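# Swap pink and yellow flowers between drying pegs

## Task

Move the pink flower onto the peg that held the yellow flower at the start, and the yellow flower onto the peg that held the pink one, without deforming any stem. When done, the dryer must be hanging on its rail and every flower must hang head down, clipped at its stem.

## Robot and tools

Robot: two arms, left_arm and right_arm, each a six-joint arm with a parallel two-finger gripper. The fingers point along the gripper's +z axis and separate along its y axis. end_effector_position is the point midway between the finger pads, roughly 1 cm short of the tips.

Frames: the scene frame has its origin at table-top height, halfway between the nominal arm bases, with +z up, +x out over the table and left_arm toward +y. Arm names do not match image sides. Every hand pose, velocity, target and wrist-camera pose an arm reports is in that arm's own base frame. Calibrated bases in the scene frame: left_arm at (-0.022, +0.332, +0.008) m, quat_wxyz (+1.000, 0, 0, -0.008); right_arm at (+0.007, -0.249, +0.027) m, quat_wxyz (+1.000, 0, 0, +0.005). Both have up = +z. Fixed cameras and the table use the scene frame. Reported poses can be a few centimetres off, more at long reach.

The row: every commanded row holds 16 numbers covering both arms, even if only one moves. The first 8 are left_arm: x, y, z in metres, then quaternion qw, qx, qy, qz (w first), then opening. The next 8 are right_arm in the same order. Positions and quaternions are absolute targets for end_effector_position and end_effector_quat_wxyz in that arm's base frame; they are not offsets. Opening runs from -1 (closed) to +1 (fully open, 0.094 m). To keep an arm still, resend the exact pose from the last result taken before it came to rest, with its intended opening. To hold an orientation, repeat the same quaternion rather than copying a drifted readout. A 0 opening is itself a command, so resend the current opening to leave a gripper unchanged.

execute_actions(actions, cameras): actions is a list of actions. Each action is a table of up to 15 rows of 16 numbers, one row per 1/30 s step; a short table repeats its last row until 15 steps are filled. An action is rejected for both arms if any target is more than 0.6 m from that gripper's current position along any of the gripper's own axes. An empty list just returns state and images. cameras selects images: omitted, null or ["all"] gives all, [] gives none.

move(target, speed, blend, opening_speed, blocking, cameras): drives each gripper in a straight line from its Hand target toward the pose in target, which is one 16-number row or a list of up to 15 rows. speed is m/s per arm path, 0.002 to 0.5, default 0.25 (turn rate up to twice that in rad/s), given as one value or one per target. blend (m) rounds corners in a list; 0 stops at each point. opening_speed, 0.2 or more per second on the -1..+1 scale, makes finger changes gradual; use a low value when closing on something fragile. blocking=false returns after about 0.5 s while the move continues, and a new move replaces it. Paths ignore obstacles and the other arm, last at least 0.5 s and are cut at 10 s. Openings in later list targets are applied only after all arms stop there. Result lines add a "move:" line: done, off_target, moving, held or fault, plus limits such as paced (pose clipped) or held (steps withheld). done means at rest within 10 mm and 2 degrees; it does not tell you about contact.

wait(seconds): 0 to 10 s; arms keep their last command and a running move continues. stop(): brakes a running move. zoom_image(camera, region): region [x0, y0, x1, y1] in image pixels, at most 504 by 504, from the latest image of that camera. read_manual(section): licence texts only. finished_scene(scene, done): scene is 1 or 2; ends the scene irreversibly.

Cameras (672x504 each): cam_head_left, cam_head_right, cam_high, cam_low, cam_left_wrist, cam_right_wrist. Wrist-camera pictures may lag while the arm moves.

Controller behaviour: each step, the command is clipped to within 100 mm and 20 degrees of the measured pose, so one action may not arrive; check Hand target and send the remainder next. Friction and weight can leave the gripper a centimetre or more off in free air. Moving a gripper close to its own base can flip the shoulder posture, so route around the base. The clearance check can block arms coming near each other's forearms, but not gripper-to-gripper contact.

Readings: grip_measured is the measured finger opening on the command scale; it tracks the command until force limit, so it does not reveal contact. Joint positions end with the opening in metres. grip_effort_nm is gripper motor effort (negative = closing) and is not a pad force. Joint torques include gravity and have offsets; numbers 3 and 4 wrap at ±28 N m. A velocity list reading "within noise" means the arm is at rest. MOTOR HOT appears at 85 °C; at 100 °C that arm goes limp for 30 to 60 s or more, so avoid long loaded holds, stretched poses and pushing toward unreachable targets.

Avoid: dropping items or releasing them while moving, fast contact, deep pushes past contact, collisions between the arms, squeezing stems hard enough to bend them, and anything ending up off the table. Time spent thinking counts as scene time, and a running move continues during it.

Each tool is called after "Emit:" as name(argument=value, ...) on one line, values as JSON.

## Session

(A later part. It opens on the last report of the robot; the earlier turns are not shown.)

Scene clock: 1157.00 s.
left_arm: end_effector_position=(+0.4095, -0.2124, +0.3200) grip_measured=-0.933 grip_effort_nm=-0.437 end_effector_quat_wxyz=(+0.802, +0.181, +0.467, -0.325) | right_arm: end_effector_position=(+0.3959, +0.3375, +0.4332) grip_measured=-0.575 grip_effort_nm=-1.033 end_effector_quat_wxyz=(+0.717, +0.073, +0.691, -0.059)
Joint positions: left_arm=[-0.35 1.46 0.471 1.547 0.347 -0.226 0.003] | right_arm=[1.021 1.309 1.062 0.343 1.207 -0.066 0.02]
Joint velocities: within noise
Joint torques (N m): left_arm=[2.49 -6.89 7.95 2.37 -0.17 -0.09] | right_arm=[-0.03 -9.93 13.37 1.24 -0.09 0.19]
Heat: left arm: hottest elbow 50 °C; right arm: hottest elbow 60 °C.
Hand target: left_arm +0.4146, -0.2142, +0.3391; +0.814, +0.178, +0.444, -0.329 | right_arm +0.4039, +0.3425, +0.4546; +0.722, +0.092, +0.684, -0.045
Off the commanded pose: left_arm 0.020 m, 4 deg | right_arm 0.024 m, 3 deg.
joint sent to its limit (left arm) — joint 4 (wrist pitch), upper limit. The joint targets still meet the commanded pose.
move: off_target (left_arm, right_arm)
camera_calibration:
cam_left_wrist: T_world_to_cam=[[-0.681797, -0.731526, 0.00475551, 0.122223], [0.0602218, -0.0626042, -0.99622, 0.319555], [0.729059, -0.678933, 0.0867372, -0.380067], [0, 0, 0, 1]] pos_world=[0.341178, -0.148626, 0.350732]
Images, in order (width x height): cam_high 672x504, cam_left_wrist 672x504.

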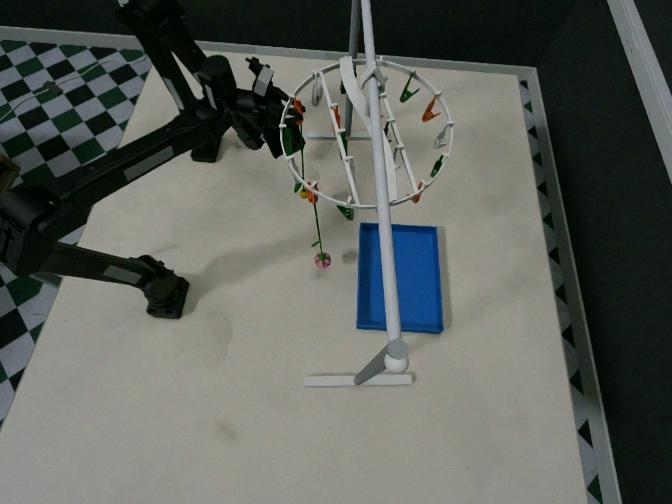

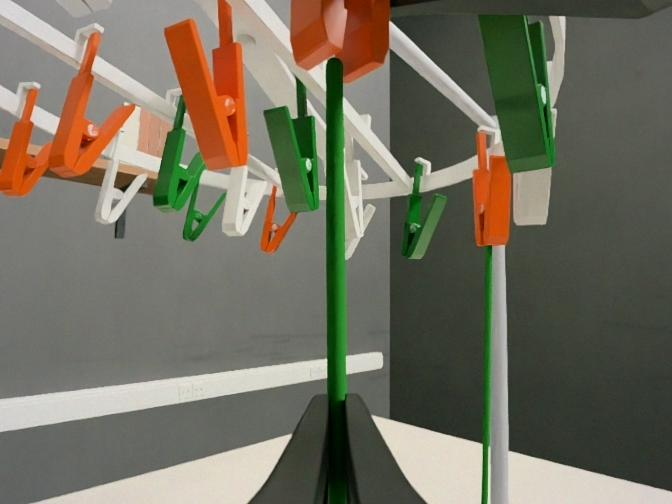

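Emit:
move(target=[[0.4105,-0.2195,0.3390,0.8184,0.1762,0.4352,-0.3314,-0.94,0.4050,0.3435,0.4550,0.7215,0.0924,0.6846,-0.0449,-0.68]], speed=0.03, cameras=["cam_left_wrist"])

Emit:
zoom_image(camera="cam_left_wrist", region=[270, 0, 390, 90])

Scene clock: 1168.90 s.
left_arm: end_effector_position=(+0.4090, -0.2146, +0.3207) grip_measured=-0.933 grip_effort_nm=-0.442 end_effector_quat_wxyz=(+0.803, +0.176, +0.467, -0.326) | right_arm: end_effector_position=(+0.3959, +0.3375, +0.4332) grip_measured=-0.575 grip_effort_nm=-1.033 end_effector_quat_wxyz=(+0.717, +0.073, +0.691, -0.059)
Joint positions: left_arm=[-0.361 1.46 0.472 1.547 0.331 -0.227 0.003] | right_arm=[1.021 1.309 1.062 0.343 1.207 -0.066 0.02]
Joint velocities: within noise
Joint torques (N m): left_arm=[1.85 -7.3 7.47 2.39 -0.17 0.07] | right_arm=[-0.09 -9.99 13.33 1.25 -0.11 0.18]
Heat: left arm: hottest elbow 50 °C; right arm: hottest elbow 61 °C.
Hand target: left_arm +0.4098, -0.2193, +0.3392; +0.815, +0.177, +0.443, -0.329 | right_arm +0.4039, +0.3425, +0.4546; +0.722, +0.092, +0.684, -0.045
Off the commanded pose: left_arm 0.019 m, 4 deg | right_arm 0.024 m, 3 deg.
joint sent to its limit (left arm) — joint 4 (wrist pitch), upper limit. The joint targets still meet the commanded pose.
move: off_target (left_arm, right_arm)
camera_calibration:
cam_left_wrist: T_world_to_cam=[[-0.679819, -0.733253, 0.0136277, 0.116231], [0.0570693, -0.0714178, -0.995813, 0.31937], [0.731156, -0.676194, 0.0903974, -0.382656], [0, 0, 0, 1]] pos_world=[0.340571, -0.150714, 0.351039]
Images, in order (width x height): cam_left_wrist 672x504.

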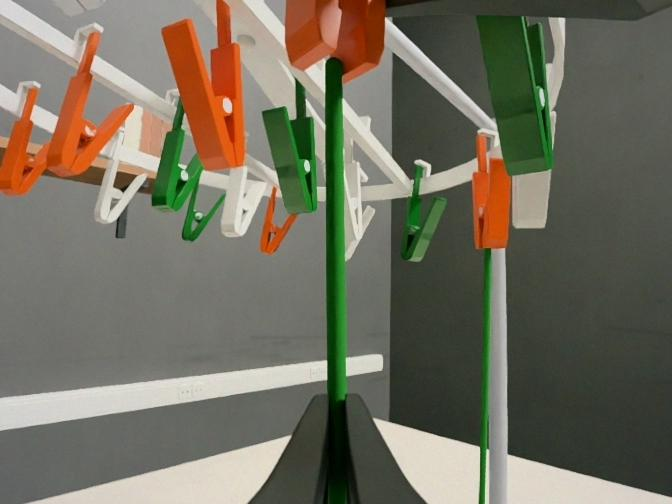

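Scaled by 4.200 from the camera's 672x504 image, which has a finer 960x720 frame.

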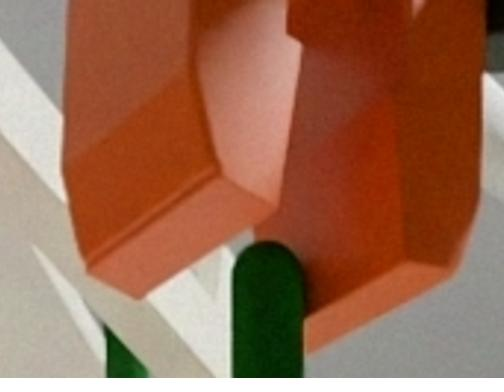

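Emit:
move(target=[[0.4110,-0.2200,0.3470,0.8184,0.1762,0.4352,-0.3314,-0.94,0.4050,0.3435,0.4550,0.7215,0.0924,0.6846,-0.0449,-0.68]], speed=0.03, cameras=["cam_left_wrist","cam_high"])

Emit:
zoom_image(camera="cam_left_wrist", region=[270, 0, 390, 90])

Emit:
zoom_image(camera="cam_high", region=[280, 90, 320, 150])

Scene clock: 1174.20 s.
left_arm: end_effector_position=(+0.4090, -0.2146, +0.3207) grip_measured=-0.933 grip_effort_nm=-0.432 end_effector_quat_wxyz=(+0.803, +0.176, +0.467, -0.326) | right_arm: end_effector_position=(+0.3959, +0.3375, +0.4332) grip_measured=-0.575 grip_effort_nm=-1.028 end_effector_quat_wxyz=(+0.717, +0.073, +0.691, -0.059)
Joint positions: left_arm=[-0.361 1.46 0.472 1.547 0.33 -0.227 0.003] | right_arm=[1.021 1.309 1.062 0.343 1.207 -0.066 0.02]
Joint velocities: within noise
Joint torques (N m): left_arm=[1.79 -7.88 8.14 2.37 -0.16 0.01] | right_arm=[-0.21 -9.88 13.33 1.26 -0.11 0.18]
Heat: left arm: hottest elbow 50 °C; right arm: hottest elbow 61 °C.
Hand target: left_arm +0.4098, -0.2195, +0.3467; +0.818, +0.176, +0.436, -0.332 | right_arm +0.4039, +0.3425, +0.4546; +0.722, +0.092, +0.684, -0.045
Off the commanded pose: left_arm 0.027 m, 4 deg | right_arm 0.024 m, 3 deg.
joint sent to its limit (left arm) — joint 4 (wrist pitch), upper limit. The joint targets still meet the commanded pose.
move: off_target (left_arm, right_arm)
camera_calibration:
cam_left_wrist: T_world_to_cam=[[-0.679622, -0.733429, 0.0140022, 0.115951], [0.056946, -0.0717794, -0.995794, 0.319355], [0.731349, -0.675966, 0.0905487, -0.382768], [0, 0, 0, 1]] pos_world=[0.340554, -0.150773, 0.351048]
Images, in order (width x height): cam_high 672x504, cam_left_wrist 672x504.

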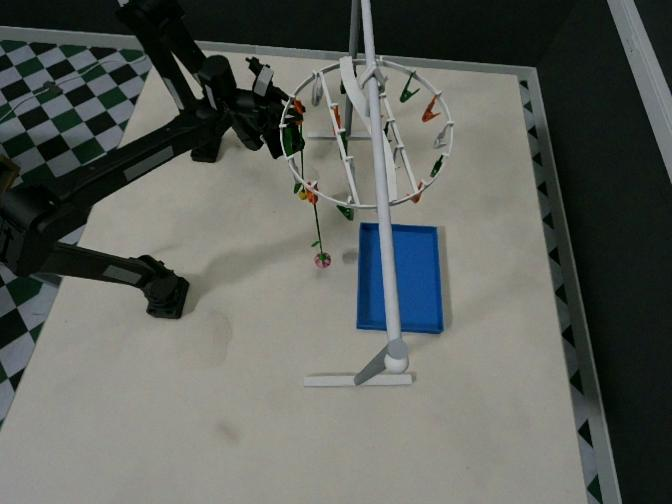

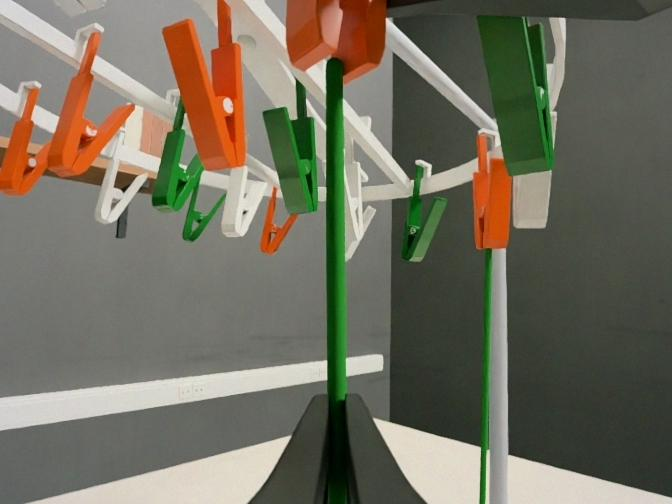

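Scaled by 4.200 from the camera's 672x504 image, which has a finer 960x720 frame.

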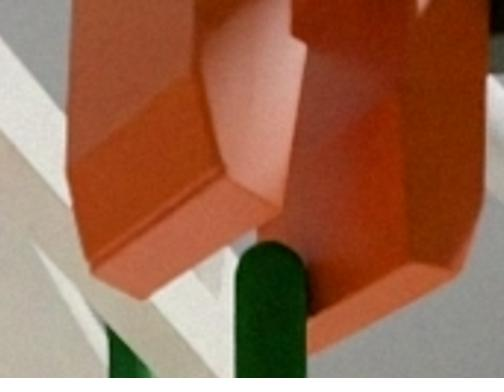

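Scaled by 8.400 from the camera's 672x504 image, which has a finer 960x720 frame.

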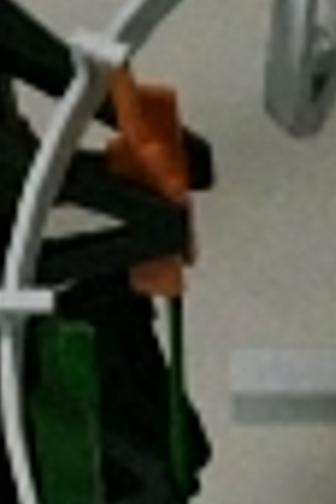

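Emit:
move(target=[[0.4110,-0.2200,0.3530,0.8184,0.1762,0.4352,-0.3314,-0.94,0.4050,0.3435,0.4550,0.7215,0.0924,0.6846,-0.0449,-0.68]], speed=0.03, cameras=["cam_left_wrist"])

Emit:
zoom_image(camera="cam_left_wrist", region=[270, 0, 390, 90])

Scene clock: 1187.07 s.
left_arm: end_effector_position=(+0.4080, -0.2142, +0.3295) grip_measured=-0.933 grip_effort_nm=-0.427 end_effector_quat_wxyz=(+0.808, +0.176, +0.459, -0.326) | right_arm: end_effector_position=(+0.3959, +0.3375, +0.4332) grip_measured=-0.575 grip_effort_nm=-1.028 end_effector_quat_wxyz=(+0.717, +0.073, +0.691, -0.059)
Joint positions: left_arm=[-0.361 1.447 0.479 1.547 0.33 -0.227 0.003] | right_arm=[1.021 1.309 1.062 0.343 1.207 -0.066 0.02]
Joint velocities: within noise
Joint torques (N m): left_arm=[1.85 -8.29 8.16 1.4 -0.15 0] | right_arm=[-0.21 -9.93 13.34 1.24 -0.11 0.2]
Heat: left arm: hottest elbow 51 °C; right arm: hottest elbow 61 °C.
Hand target: left_arm +0.4100, -0.2195, +0.3528; +0.818, +0.176, +0.435, -0.332 | right_arm +0.4039, +0.3425, +0.4546; +0.722, +0.092, +0.684, -0.045
Off the commanded pose: left_arm 0.024 m, 3 deg | right_arm 0.024 m, 3 deg.
move: off_target (left_arm, right_arm)
camera_calibration:
cam_left_wrist: T_world_to_cam=[[-0.679583, -0.733571, 0.0064391, 0.117932], [0.0760691, -0.0791953, -0.993953, 0.318224], [0.729644, -0.674983, 0.109622, -0.387944], [0, 0, 0, 1]] pos_world=[0.338999, -0.150143, 0.358067]
Images, in order (width x height): cam_left_wrist 672x504.

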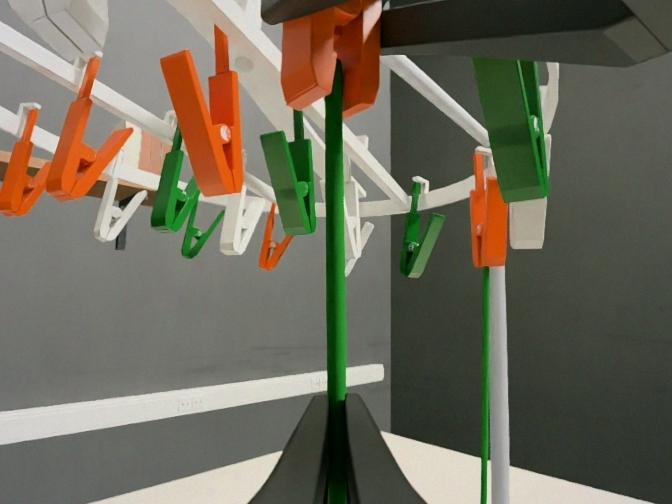

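Scaled by 4.200 from the camera's 672x504 image, which has a finer 960x720 frame.

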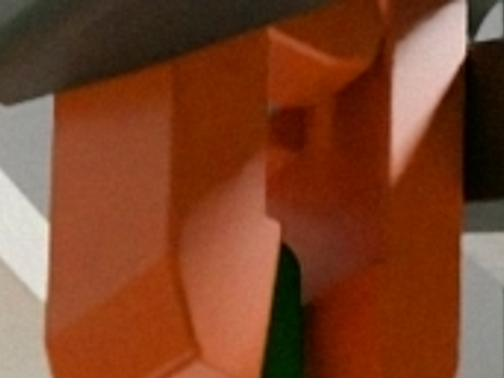

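Emit:
zoom_image(camera="cam_left_wrist", region=[270, 20, 400, 130])

Scaled by 3.877 from the camera's 672x504 image, which has a finer 960x720 frame.

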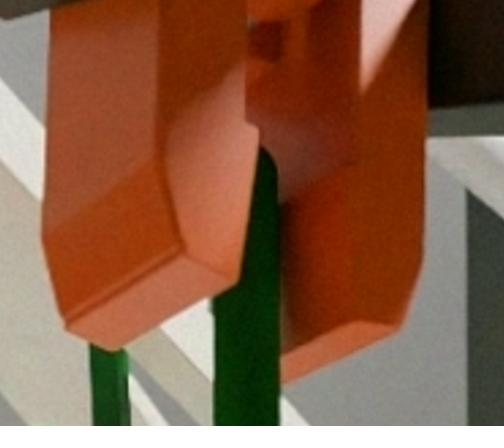

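Emit:
move(target=[[0.4110,-0.2200,0.3560,0.8184,0.1762,0.4352,-0.3314,-0.94,0.4050,0.3435,0.4550,0.7215,0.0924,0.6846,-0.0449,-0.68]], speed=0.03, cameras=["cam_left_wrist","cam_high"])

Emit:
zoom_image(camera="cam_left_wrist", region=[270, 20, 400, 130])

Emit:
zoom_image(camera="cam_high", region=[280, 90, 320, 150])

Scene clock: 1195.47 s.
left_arm: end_effector_position=(+0.4072, -0.2139, +0.3321) grip_measured=-0.933 grip_effort_nm=-0.432 end_effector_quat_wxyz=(+0.808, +0.176, +0.458, -0.326) | right_arm: end_effector_position=(+0.3959, +0.3375, +0.4332) grip_measured=-0.575 grip_effort_nm=-1.033 end_effector_quat_wxyz=(+0.717, +0.073, +0.691, -0.059)
Joint positions: left_arm=[-0.361 1.438 0.479 1.54 0.33 -0.227 0.003] | right_arm=[1.021 1.309 1.062 0.343 1.207 -0.066 0.02]
Joint velocities: within noise
Joint torques (N m): left_arm=[1.85 -8.29 8.38 1.13 -0.15 0] | right_arm=[-0.15 -9.93 13.35 1.31 -0.11 0.18]
Heat: left arm: hottest elbow 50 °C; right arm: hottest elbow 62 °C.
Hand target: left_arm +0.4099, -0.2194, +0.3558; +0.818, +0.176, +0.435, -0.332 | right_arm +0.4039, +0.3425, +0.4546; +0.722, +0.092, +0.684, -0.045
Off the commanded pose: left_arm 0.025 m, 3 deg | right_arm 0.024 m, 3 deg.
move: off_target (left_arm, right_arm)
camera_calibration:
cam_left_wrist: T_world_to_cam=[[-0.679595, -0.733566, 0.00557772, 0.117863], [0.0781969, -0.0799996, -0.993723, 0.319718], [0.729407, -0.674893, 0.11173, -0.387962], [0, 0, 0, 1]] pos_world=[0.33808, -0.149796, 0.3604]
Images, in order (width x height): cam_high 672x504, cam_left_wrist 672x504.

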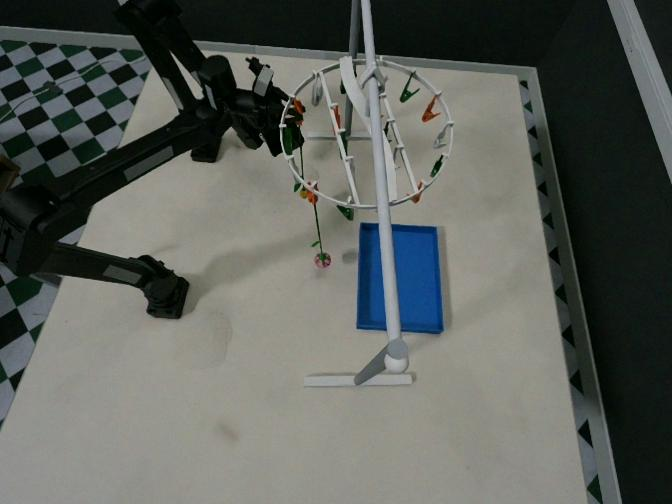

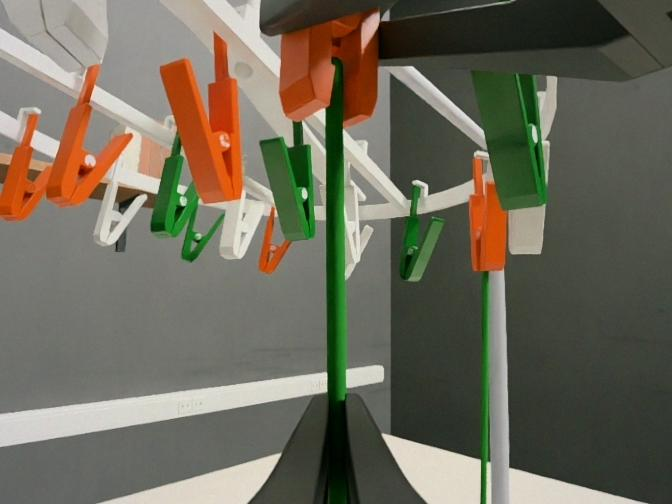

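Scaled by 3.877 from the camera's 672x504 image, which has a finer 960x720 frame.

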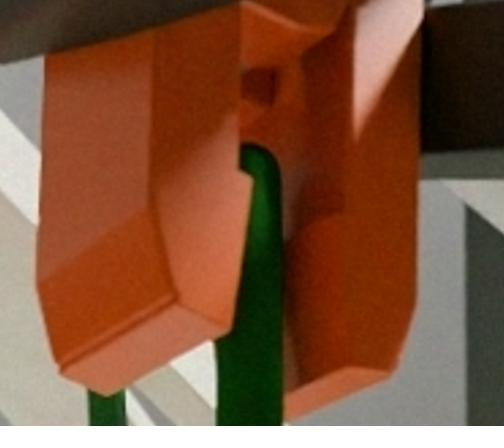

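Scaled by 8.400 from the camera's 672x504 image, which has a finer 960x720 frame.

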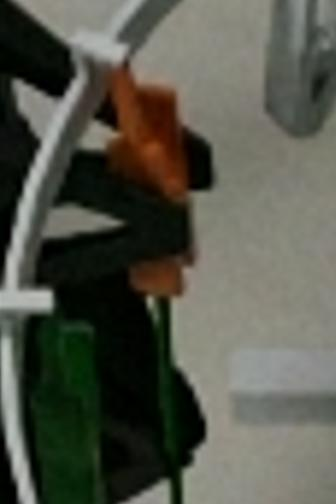

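Emit:
move(target=[[0.4110,-0.2200,0.3560,0.8184,0.1762,0.4352,-0.3314,-0.94,0.4050,0.3435,0.4550,0.7215,0.0924,0.6846,-0.0449,-0.4]], speed=0.03, opening_speed=0.2, cameras=["cam_left_wrist","cam_right_wrist"])

Emit:
zoom_image(camera="cam_left_wrist", region=[250, 0, 420, 150])

Scene clock: 1200.57 s.
left_arm: end_effector_position=(+0.4073, -0.2139, +0.3336) grip_measured=-0.933 grip_effort_nm=-0.432 end_effector_quat_wxyz=(+0.809, +0.176, +0.456, -0.326) | right_arm: end_effector_position=(+0.3960, +0.3376, +0.4330) grip_measured=-0.402 grip_effort_nm=0.071 end_effector_quat_wxyz=(+0.717, +0.073, +0.691, -0.059)
Joint positions: left_arm=[-0.361 1.437 0.481 1.54 0.33 -0.227 0.003] | right_arm=[1.021 1.31 1.062 0.343 1.207 -0.066 0.028]
Joint velocities: within noise
Joint torques (N m): left_arm=[1.85 -8.06 8.27 1.16 -0.15 0] | right_arm=[-0.15 -9.99 13.34 1.29 -0.11 0.18]
Heat: left arm: hottest elbow 49 °C; right arm: hottest elbow 62 °C.
Hand target: left_arm +0.4100, -0.2194, +0.3559; +0.818, +0.176, +0.435, -0.332 | right_arm +0.4039, +0.3425, +0.4545; +0.722, +0.092, +0.684, -0.045
Off the commanded pose: left_arm 0.023 m, 3 deg | right_arm 0.025 m, 3 deg.
move: off_target (left_arm, right_arm)
camera_calibration:
cam_left_wrist: T_world_to_cam=[[-0.679611, -0.73356, 0.00428559, 0.118352], [0.0813877, -0.0812056, -0.993369, 0.31956], [0.729044, -0.674756, 0.114891, -0.389157], [0, 0, 0, 1]] pos_world=[0.338138, -0.149817, 0.361644]
cam_right_wrist: T_world_to_cam=[[-0.180468, -0.983485, -0.0137029, 0.408307], [-0.375807, 0.0818213, -0.923079, 0.562045], [0.908956, -0.161437, -0.384367, -0.0521078], [0, 0, 0, 1]] pos_world=[0.33227, 0.347165, 0.504378]
Images, in order (width x height): cam_left_wrist 672x504, cam_right_wrist 672x504.

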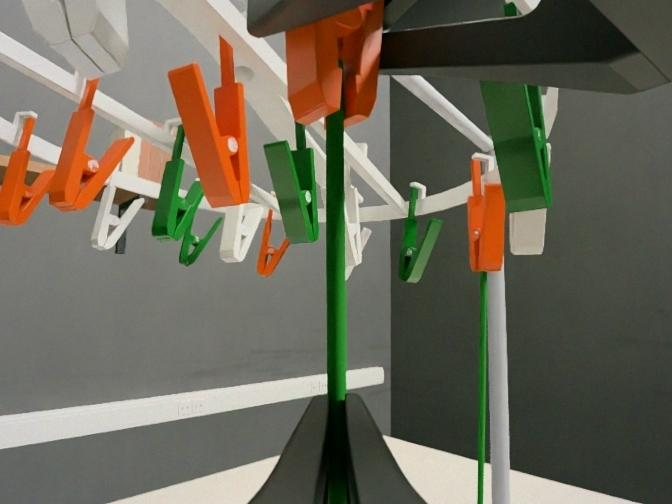

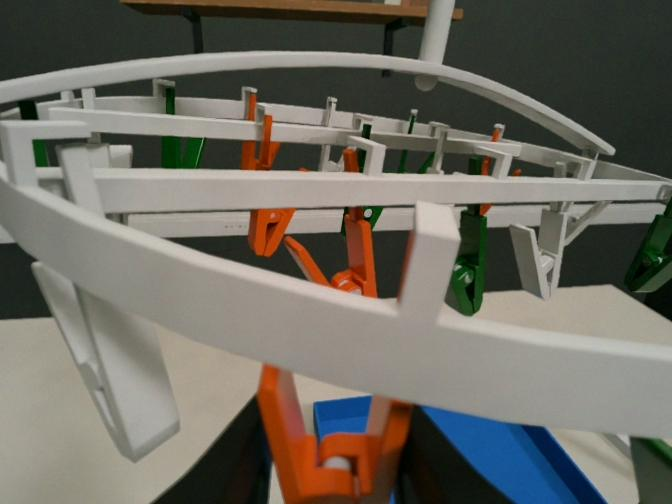

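Scaled by 2.965 from the camera's 672x504 image, which has a finer 960x720 frame.

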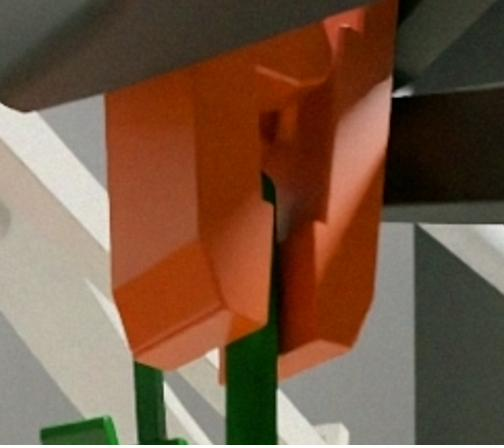

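Emit:
move(target=[[0.4110,-0.2200,0.3560,0.8184,0.1762,0.4352,-0.3314,-0.94,0.4050,0.3435,0.4550,0.7215,0.0924,0.6846,-0.0449,0.1]], speed=0.03, opening_speed=0.25, cameras=["cam_left_wrist","cam_right_wrist","cam_high"])

Emit:
zoom_image(camera="cam_left_wrist", region=[250, 0, 420, 150])

Scene clock: 1206.33 s.
left_arm: end_effector_position=(+0.4073, -0.2139, +0.3336) grip_measured=-0.933 grip_effort_nm=-0.437 end_effector_quat_wxyz=(+0.809, +0.176, +0.456, -0.326) | right_arm: end_effector_position=(+0.3960, +0.3376, +0.4330) grip_measured=+0.098 grip_effort_nm=0.076 end_effector_quat_wxyz=(+0.717, +0.073, +0.691, -0.059)
Joint positions: left_arm=[-0.361 1.437 0.481 1.54 0.33 -0.227 0.003] | right_arm=[1.021 1.31 1.062 0.343 1.207 -0.066 0.052]
Joint velocities: within noise
Joint torques (N m): left_arm=[1.85 -8.18 8.27 1.16 -0.15 0] | right_arm=[-0.15 -9.88 13.39 1.28 -0.11 0.18]
Heat: left arm: hottest elbow 49 °C; right arm: hottest elbow 62 °C.
Hand target: left_arm +0.4100, -0.2194, +0.3558; +0.818, +0.176, +0.435, -0.331 | right_arm +0.4039, +0.3425, +0.4545; +0.722, +0.092, +0.684, -0.045
Off the commanded pose: left_arm 0.023 m, 3 deg | right_arm 0.025 m, 3 deg.
move: off_target (left_arm, right_arm)
camera_calibration:
cam_left_wrist: T_world_to_cam=[[-0.679611, -0.73356, 0.00428559, 0.118352], [0.0813877, -0.0812056, -0.993369, 0.31956], [0.729044, -0.674756, 0.114891, -0.389157], [0, 0, 0, 1]] pos_world=[0.338138, -0.149817, 0.361644]
cam_right_wrist: T_world_to_cam=[[-0.180468, -0.983485, -0.0137029, 0.408307], [-0.375807, 0.0818213, -0.923079, 0.562045], [0.908956, -0.161437, -0.384367, -0.0521078], [0, 0, 0, 1]] pos_world=[0.33227, 0.347165, 0.504378]
Images, in order (width x height): cam_high 672x504, cam_left_wrist 672x504, cam_right_wrist 672x504.

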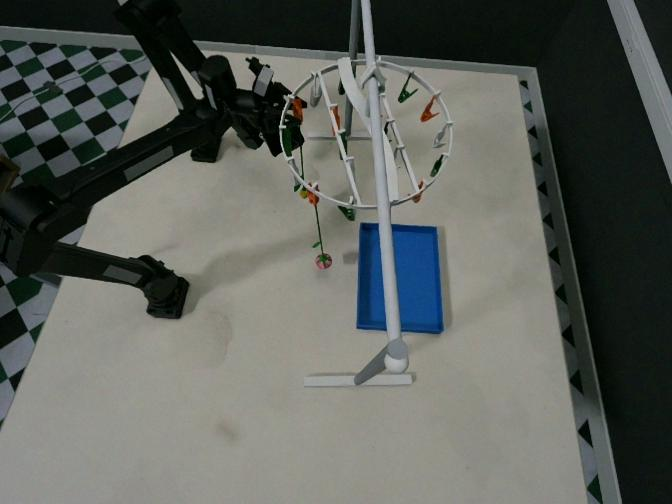

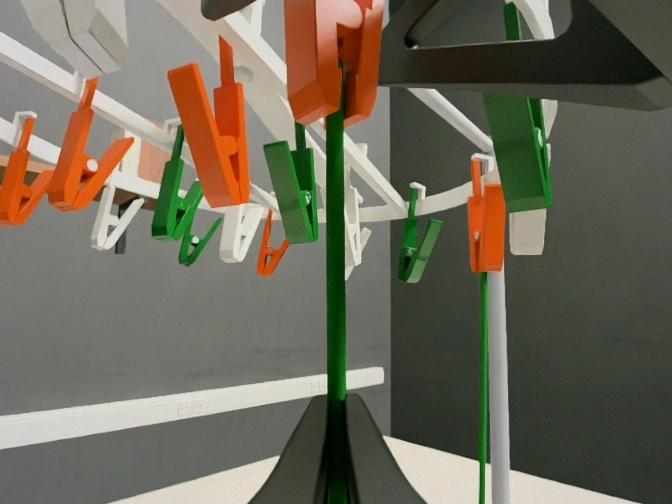

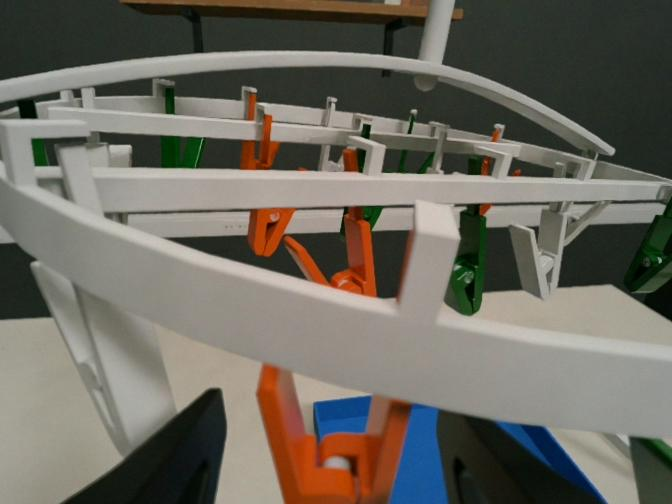

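Scaled by 2.965 from the camera's 672x504 image, which has a finer 960x720 frame.

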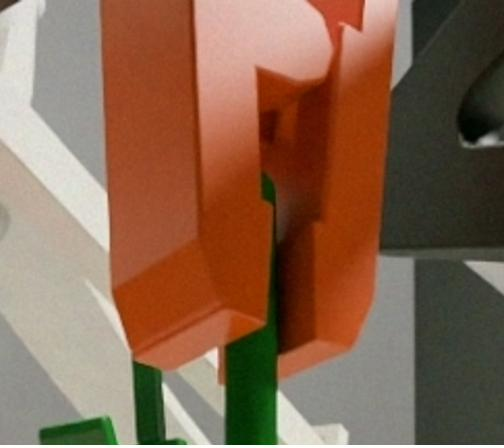

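Emit:
move(target=[[0.4110,-0.2200,0.3560,0.8184,0.1762,0.4352,-0.3314,-0.94,0.3720,0.3430,0.4560,0.7215,0.0924,0.6846,-0.0449,0.1]], speed=0.05, cameras=["cam_left_wrist","cam_right_wrist"])

Scene clock: 1212.70 s.
left_arm: end_effector_position=(+0.4072, -0.2141, +0.3336) grip_measured=-0.933 grip_effort_nm=-0.437 end_effector_quat_wxyz=(+0.809, +0.176, +0.456, -0.326) | right_arm: end_effector_position=(+0.3748, +0.3395, +0.4424) grip_measured=+0.099 grip_effort_nm=0.071 end_effector_quat_wxyz=(+0.717, +0.086, +0.689, -0.056)
Joint positions: left_arm=[-0.362 1.437 0.481 1.54 0.33 -0.227 0.003] | right_arm=[1.067 1.287 1.062 0.343 1.267 -0.066 0.052]
Joint velocities: within noise
Joint torques (N m): left_arm=[1.85 -8.12 8.27 1.17 -0.15 0] | right_arm=[1.2 -11.28 10.61 1.95 0.02 -0.03]
Heat: left arm: hottest elbow 49 °C; right arm: hottest elbow 62 °C.
Hand target: left_arm +0.4099, -0.2195, +0.3558; +0.818, +0.176, +0.435, -0.332 | right_arm +0.3719, +0.3427, +0.4560; +0.721, +0.092, +0.685, -0.045
Off the commanded pose: left_arm 0.023 m, 3 deg | right_arm 0.014 m, 2 deg.
move: off_target (left_arm, right_arm)
camera_calibration:
cam_left_wrist: T_world_to_cam=[[-0.679891, -0.733301, 0.00428559, 0.118352], [0.0813567, -0.0812366, -0.993369, 0.31956], [0.728786, -0.675034, 0.114891, -0.389157], [0, 0, 0, 1]] pos_world=[0.33808, -0.149946, 0.361644]
cam_right_wrist: T_world_to_cam=[[-0.193103, -0.98048, -0.0370258, 0.420519], [-0.369206, 0.107573, -0.923101, 0.551422], [0.909064, -0.164584, -0.382772, -0.0286043], [0, 0, 0, 1]] pos_world=[0.310795, 0.348284, 0.513639]
Images, in order (width x height): cam_left_wrist 672x504, cam_right_wrist 672x504.

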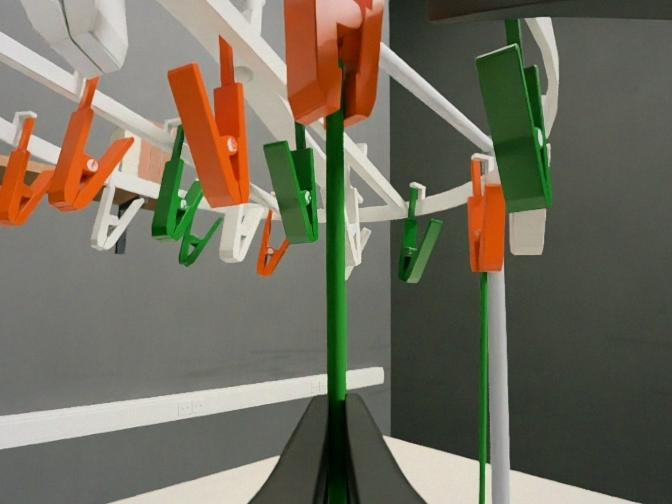

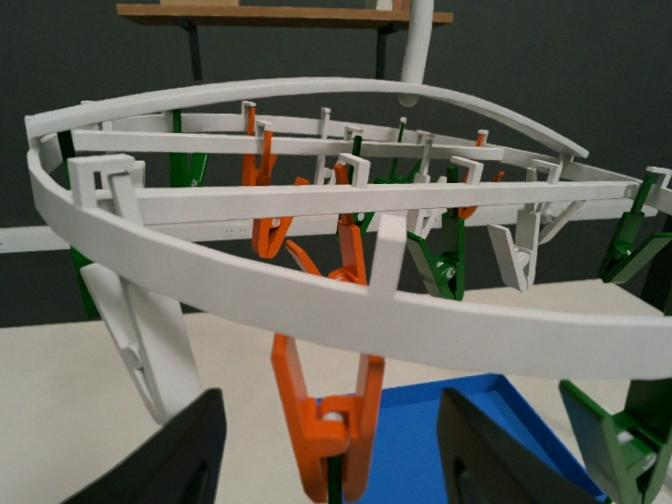

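Emit:
move(target=[[0.4110,-0.2200,0.3560,0.8184,0.1762,0.4352,-0.3314,-0.94,0.2900,0.3300,0.4600,0.7215,0.0924,0.6846,-0.0449,0.1]], speed=0.1, cameras=["cam_left_wrist","cam_right_wrist"])

Emit:
zoom_image(camera="cam_right_wrist", region=[200, 150, 450, 400])

Scene clock: 1217.10 s.
left_arm: end_effector_position=(+0.4072, -0.2141, +0.3336) grip_measured=-0.933 grip_effort_nm=-0.427 end_effector_quat_wxyz=(+0.809, +0.176, +0.456, -0.326) | right_arm: end_effector_position=(+0.2936, +0.3292, +0.4647) grip_measured=+0.099 grip_effort_nm=0.076 end_effector_quat_wxyz=(+0.720, +0.100, +0.685, -0.041)
Joint positions: left_arm=[-0.362 1.437 0.481 1.54 0.33 -0.227 0.003] | right_arm=[1.24 1.174 0.99 0.487 1.435 -0.211 0.052]
Joint velocities: within noise
Joint torques (N m): left_arm=[1.85 -8.12 8.27 1.17 -0.15 0] | right_arm=[1.14 -8.7 7.84 1.87 -0.1 -0.11]
Heat: left arm: hottest elbow 49 °C; right arm: hottest elbow 62 °C.
Hand target: left_arm +0.4099, -0.2195, +0.3558; +0.818, +0.176, +0.435, -0.332 | right_arm +0.2902, +0.3299, +0.4601; +0.720, +0.092, +0.687, -0.044
Off the commanded pose: left_arm 0.023 m, 3 deg | right_arm 0.006 m, 1 deg.
move: off_target (left_arm)
camera_calibration:
cam_left_wrist: T_world_to_cam=[[-0.679891, -0.733301, 0.00428559, 0.118352], [0.0813567, -0.0812366, -0.993369, 0.31956], [0.728786, -0.675034, 0.114891, -0.389157], [0, 0, 0, 1]] pos_world=[0.33808, -0.149946, 0.361644]
cam_right_wrist: T_world_to_cam=[[-0.190668, -0.978447, -0.0792934, 0.413865], [-0.356969, 0.144353, -0.922895, 0.527389], [0.91445, -0.147661, -0.376799, 0.0421511], [0, 0, 0, 1]] pos_world=[0.228627, 0.335038, 0.535424]
Images, in order (width x height): cam_left_wrist 672x504, cam_right_wrist 672x504.

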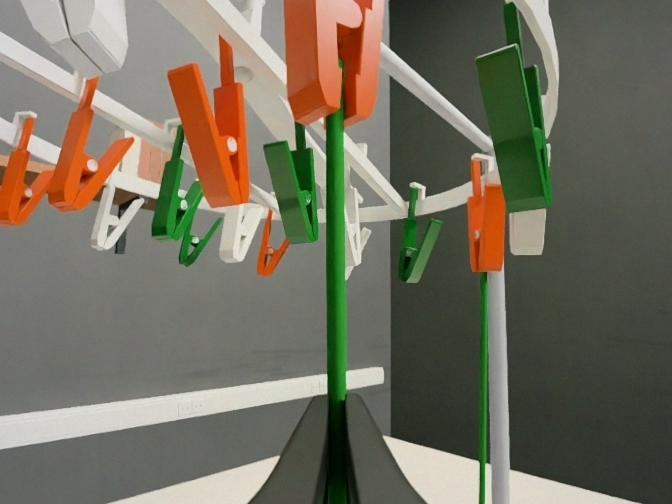

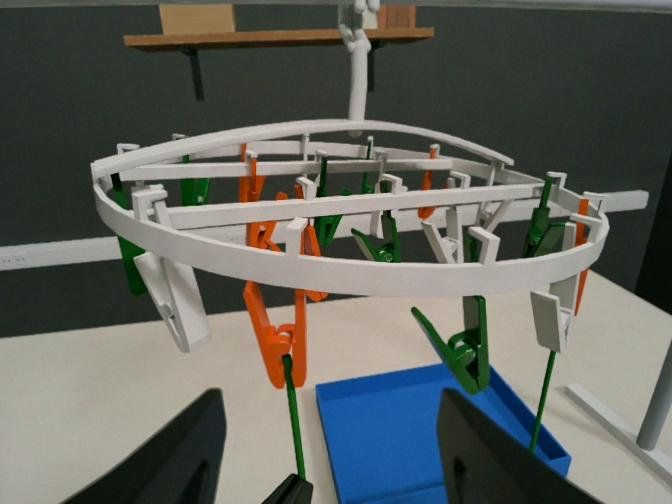

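Scaled by 2.016 from the camera's 672x504 image, which has a finer 960x720 frame.

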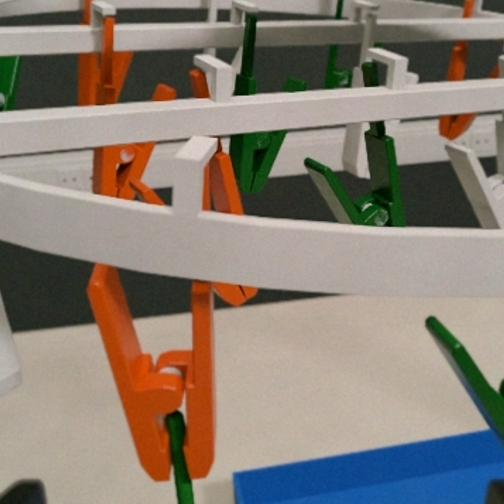

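Emit:
move(target=[[0.4100,-0.2190,0.3380,0.8090,0.1760,0.4560,-0.3260,-0.94,0.2900,0.3300,0.4600,0.7215,0.0924,0.6846,-0.0449,0.1]], speed=0.025, cameras=["cam_left_wrist"])

Emit:
move(target=[[0.4100,-0.2190,0.3240,0.8090,0.1760,0.4560,-0.3260,-0.94,0.2900,0.3300,0.4600,0.7215,0.0924,0.6846,-0.0449,0.1]], speed=0.025, cameras=["cam_left_wrist"])

Scene clock: 1222.03 s.
left_arm: end_effector_position=(+0.4092, -0.2142, +0.3312) grip_measured=-0.933 grip_effort_nm=-0.437 end_effector_quat_wxyz=(+0.807, +0.173, +0.462, -0.325) | right_arm: end_effector_position=(+0.2932, +0.3282, +0.4682) grip_measured=+0.099 grip_effort_nm=0.071 end_effector_quat_wxyz=(+0.722, +0.103, +0.683, -0.039)
Joint positions: left_arm=[-0.363 1.437 0.481 1.527 0.324 -0.227 0.003] | right_arm=[1.24 1.174 0.99 0.524 1.435 -0.24 0.052]
Joint velocities: within noise
Joint torques (N m): left_arm=[1.79 -7.41 6.45 1.18 -0.16 0.14] | right_arm=[1.32 -8.35 7.57 1.85 -0.14 -0.15]
Heat: left arm: hottest elbow 49 °C; right arm: hottest elbow 61 °C.
Hand target: left_arm +0.4099, -0.2189, +0.3379; +0.809, +0.176, +0.456, -0.326 | right_arm +0.2901, +0.3299, +0.4602; +0.721, +0.092, +0.685, -0.045
Off the commanded pose: left_arm 0.008 m, 1 deg | right_arm 0.009 m, 1 deg.
move: done
camera_calibration:
cam_left_wrist: T_world_to_cam=[[-0.676586, -0.736262, 0.0122304, 0.115062], [0.0684756, -0.0794454, -0.994485, 0.323041], [0.733173, -0.672017, 0.104168, -0.388003], [0, 0, 0, 1]] pos_world=[0.340203, -0.150365, 0.360269]
Images, in order (width x height): cam_left_wrist 672x504.

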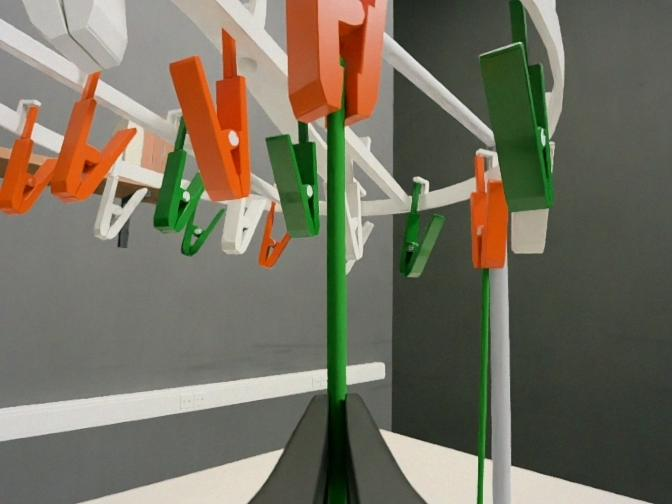

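Scene clock: 1223.07 s.
left_arm: end_effector_position=(+0.4112, -0.2149, +0.3249) grip_measured=-0.933 grip_effort_nm=-0.442 end_effector_quat_wxyz=(+0.806, +0.173, +0.463, -0.325) | right_arm: end_effector_position=(+0.2931, +0.3278, +0.4663) grip_measured=+0.099 grip_effort_nm=0.076 end_effector_quat_wxyz=(+0.722, +0.102, +0.683, -0.040)
Joint positions: left_arm=[-0.363 1.461 0.481 1.548 0.324 -0.227 0.003] | right_arm=[1.24 1.174 0.984 0.531 1.435 -0.245 0.052]
Joint velocities: within noise
Joint torques (N m): left_arm=[1.79 -6.24 5.48 2.35 -0.15 0.16] | right_arm=[1.2 -8.23 7.86 1.81 -0.16 -0.14]
Heat: left arm: hottest elbow 49 °C; right arm: hottest elbow 61 °C.
Hand target: left_arm +0.4100, -0.2189, +0.3240; +0.808, +0.176, +0.458, -0.325 | right_arm +0.2901, +0.3299, +0.4602; +0.721, +0.092, +0.685, -0.045
Off the commanded pose: left_arm 0.004 m, 1 deg | right_arm 0.007 m, 1 deg.
joint sent to its limit (left arm) — joint 4 (wrist pitch), upper limit. The joint targets still meet the commanded pose.
move: done
camera_calibration:
cam_left_wrist: T_world_to_cam=[[-0.67655, -0.736276, 0.0133641, 0.115521], [0.0656375, -0.0783689, -0.994761, 0.318041], [0.733466, -0.672128, 0.101348, -0.38848], [0, 0, 0, 1]] pos_world=[0.342217, -0.151129, 0.354202]
Images, in order (width x height): cam_left_wrist 672x504.

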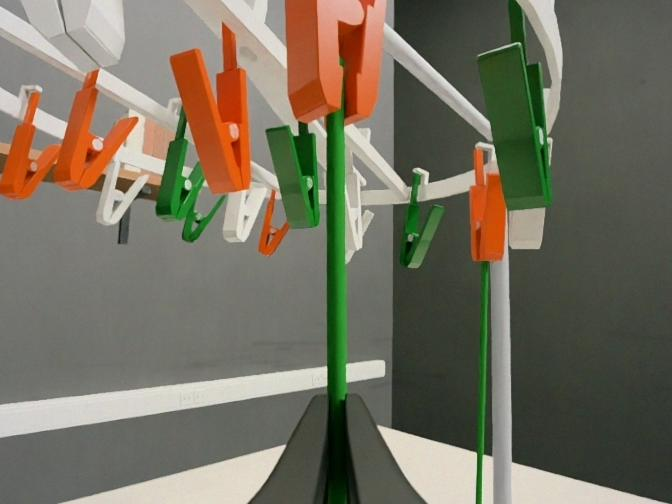

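Emit:
move(target=[[0.4100,-0.2190,0.3180,0.8050,0.1760,0.4640,-0.3250,-0.94,0.2900,0.3300,0.4600,0.7215,0.0924,0.6846,-0.0449,0.1]], speed=0.025, cameras=["cam_left_wrist","cam_high"])

Emit:
zoom_image(camera="cam_high", region=[270, 80, 340, 220])

Scene clock: 1227.73 s.
left_arm: end_effector_position=(+0.4115, -0.2150, +0.3209) grip_measured=-0.933 grip_effort_nm=-0.437 end_effector_quat_wxyz=(+0.804, +0.173, +0.467, -0.325) | right_arm: end_effector_position=(+0.2931, +0.3277, +0.4664) grip_measured=+0.099 grip_effort_nm=0.076 end_effector_quat_wxyz=(+0.722, +0.102, +0.683, -0.040)
Joint positions: left_arm=[-0.363 1.466 0.478 1.548 0.322 -0.226 0.003] | right_arm=[1.24 1.174 0.984 0.533 1.435 -0.247 0.052]
Joint velocities: within noise
Joint torques (N m): left_arm=[1.85 -6.12 5.18 2.33 -0.17 0.16] | right_arm=[1.38 -8.35 7.8 1.81 -0.16 -0.13]
Heat: left arm: hottest elbow 49 °C; right arm: hottest elbow 60 °C.
Hand target: left_arm +0.4099, -0.2189, +0.3182; +0.805, +0.176, +0.464, -0.325 | right_arm +0.2901, +0.3299, +0.4602; +0.721, +0.093, +0.685, -0.044
Off the commanded pose: left_arm 0.005 m, 1 deg | right_arm 0.007 m, 1 deg.
joint sent to its limit (left arm) — joint 4 (wrist pitch), upper limit. The joint targets still meet the commanded pose.
move: done
camera_calibration:
cam_left_wrist: T_world_to_cam=[[-0.675846, -0.736847, 0.0169992, 0.114136], [0.0571836, -0.0754163, -0.995511, 0.318412], [0.734821, -0.67184, 0.0931054, -0.386251], [0, 0, 0, 1]] pos_world=[0.342756, -0.151385, 0.351004]
Images, in order (width x height): cam_high 672x504, cam_left_wrist 672x504.

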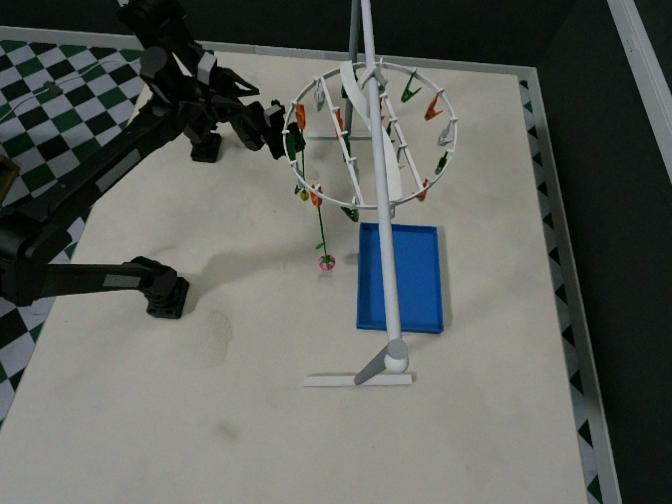

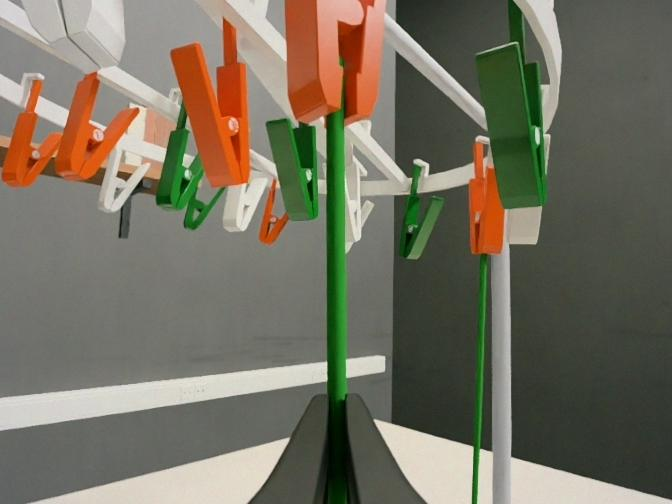

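Scaled by 3.600 from the camera's 672x504 image, which has a finer 960x720 frame.

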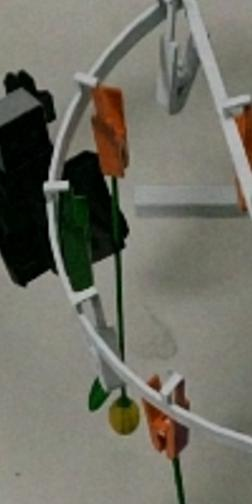

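Emit:
move(target=[[0.4100,-0.2190,0.3180,0.8050,0.1760,0.4640,-0.3250,-0.6,0.2900,0.3300,0.4600,0.7215,0.0924,0.6846,-0.0449,0.1]], speed=0.025, opening_speed=0.2, cameras=["cam_left_wrist","cam_right_wrist"])

Scene clock: 1231.57 s.
left_arm: end_effector_position=(+0.4115, -0.2151, +0.3208) grip_measured=-0.603 grip_effort_nm=0.051 end_effector_quat_wxyz=(+0.804, +0.173, +0.467, -0.325) | right_arm: end_effector_position=(+0.2931, +0.3277, +0.4665) grip_measured=+0.099 grip_effort_nm=0.071 end_effector_quat_wxyz=(+0.722, +0.102, +0.683, -0.040)
Joint positions: left_arm=[-0.363 1.467 0.478 1.548 0.322 -0.226 0.019] | right_arm=[1.24 1.174 0.984 0.534 1.435 -0.248 0.052]
Joint velocities: within noise
Joint torques (N m): left_arm=[1.85 -6.12 5.19 2.33 -0.15 0.16] | right_arm=[1.2 -8 7.77 1.76 -0.15 -0.12]
Heat: left arm: hottest elbow 48 °C; right arm: hottest elbow 59 °C.
Hand target: left_arm +0.4100, -0.2190, +0.3180; +0.805, +0.176, +0.465, -0.325 | right_arm +0.2901, +0.3299, +0.4602; +0.721, +0.092, +0.685, -0.045
Off the commanded pose: left_arm 0.005 m, 1 deg | right_arm 0.008 m, 1 deg.
joint sent to its limit (left arm) — joint 4 (wrist pitch), upper limit. The joint targets still meet the commanded pose.
move: done
camera_calibration:
cam_left_wrist: T_world_to_cam=[[-0.675882, -0.736806, 0.0173285, 0.113977], [0.0567526, -0.0754732, -0.995531, 0.318416], [0.734822, -0.671878, 0.0928267, -0.386261], [0, 0, 0, 1]] pos_world=[0.342797, -0.15151, 0.350874]
cam_right_wrist: T_world_to_cam=[[-0.191737, -0.97792, -0.0831227, 0.414311], [-0.351239, 0.147457, -0.924601, 0.52718], [0.916443, -0.148084, -0.371756, 0.0402882], [0, 0, 0, 1]] pos_world=[0.227683, 0.333393, 0.536847]
Images, in order (width x height): cam_left_wrist 672x504, cam_right_wrist 672x504.

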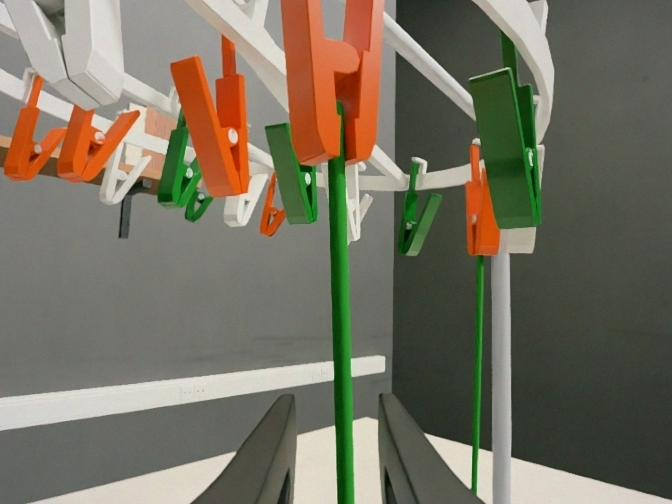

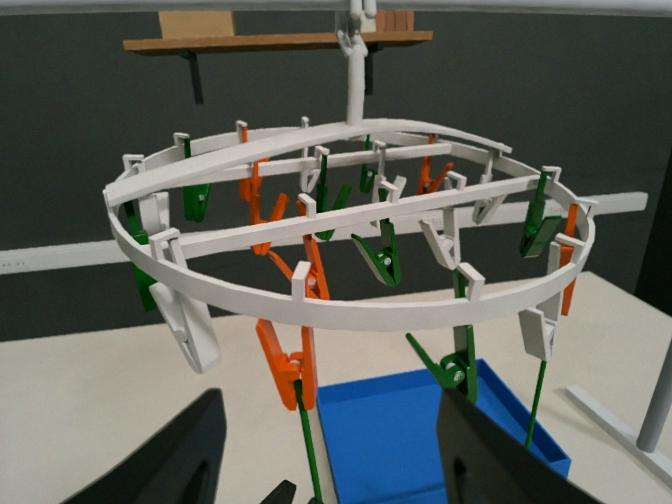

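Emit:
move(target=[[0.4100,-0.2190,0.3180,0.8050,0.1760,0.4640,-0.3250,0.1,0.2900,0.3300,0.4600,0.7215,0.0924,0.6846,-0.0449,0.1]], speed=0.025, opening_speed=0.4, cameras=["cam_left_wrist"])

Scene clock: 1235.57 s.
left_arm: end_effector_position=(+0.4115, -0.2151, +0.3208) grip_measured=+0.097 grip_effort_nm=0.051 end_effector_quat_wxyz=(+0.804, +0.173, +0.467, -0.325) | right_arm: end_effector_position=(+0.2931, +0.3277, +0.4666) grip_measured=+0.099 grip_effort_nm=0.076 end_effector_quat_wxyz=(+0.722, +0.102, +0.683, -0.040)
Joint positions: left_arm=[-0.363 1.467 0.478 1.548 0.322 -0.226 0.052] | right_arm=[1.24 1.174 0.984 0.534 1.435 -0.248 0.052]
Joint velocities: within noise
Joint torques (N m): left_arm=[1.85 -6.12 5.19 2.32 -0.15 0.16] | right_arm=[1.32 -8.23 7.79 1.81 -0.14 -0.11]
Heat: left arm: hottest elbow 48 °C; right arm: hottest elbow 59 °C.
Hand target: left_arm +0.4100, -0.2190, +0.3180; +0.805, +0.176, +0.465, -0.325 | right_arm +0.2901, +0.3299, +0.4602; +0.721, +0.092, +0.685, -0.045
Off the commanded pose: left_arm 0.005 m, 1 deg | right_arm 0.008 m, 1 deg.
joint sent to its limit (left arm) — joint 4 (wrist pitch), upper limit. The joint targets still meet the commanded pose.
move: done
camera_calibration:
cam_left_wrist: T_world_to_cam=[[-0.675882, -0.736806, 0.0173285, 0.113977], [0.0567526, -0.0754732, -0.995531, 0.318416], [0.734822, -0.671878, 0.0928267, -0.386261], [0, 0, 0, 1]] pos_world=[0.342797, -0.15151, 0.350874]
Images, in order (width x height): cam_left_wrist 672x504.

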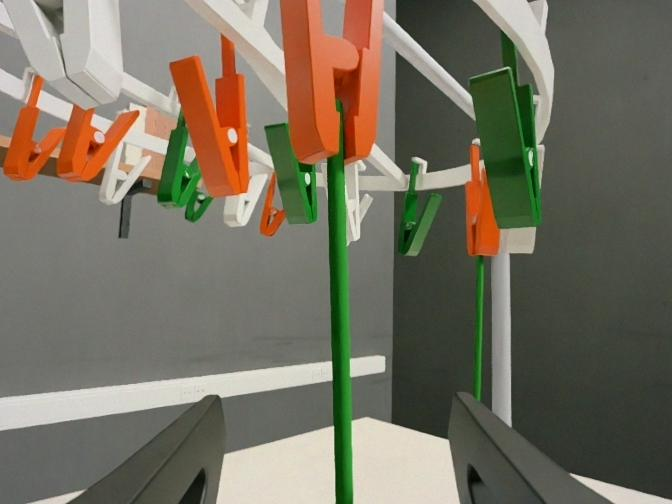

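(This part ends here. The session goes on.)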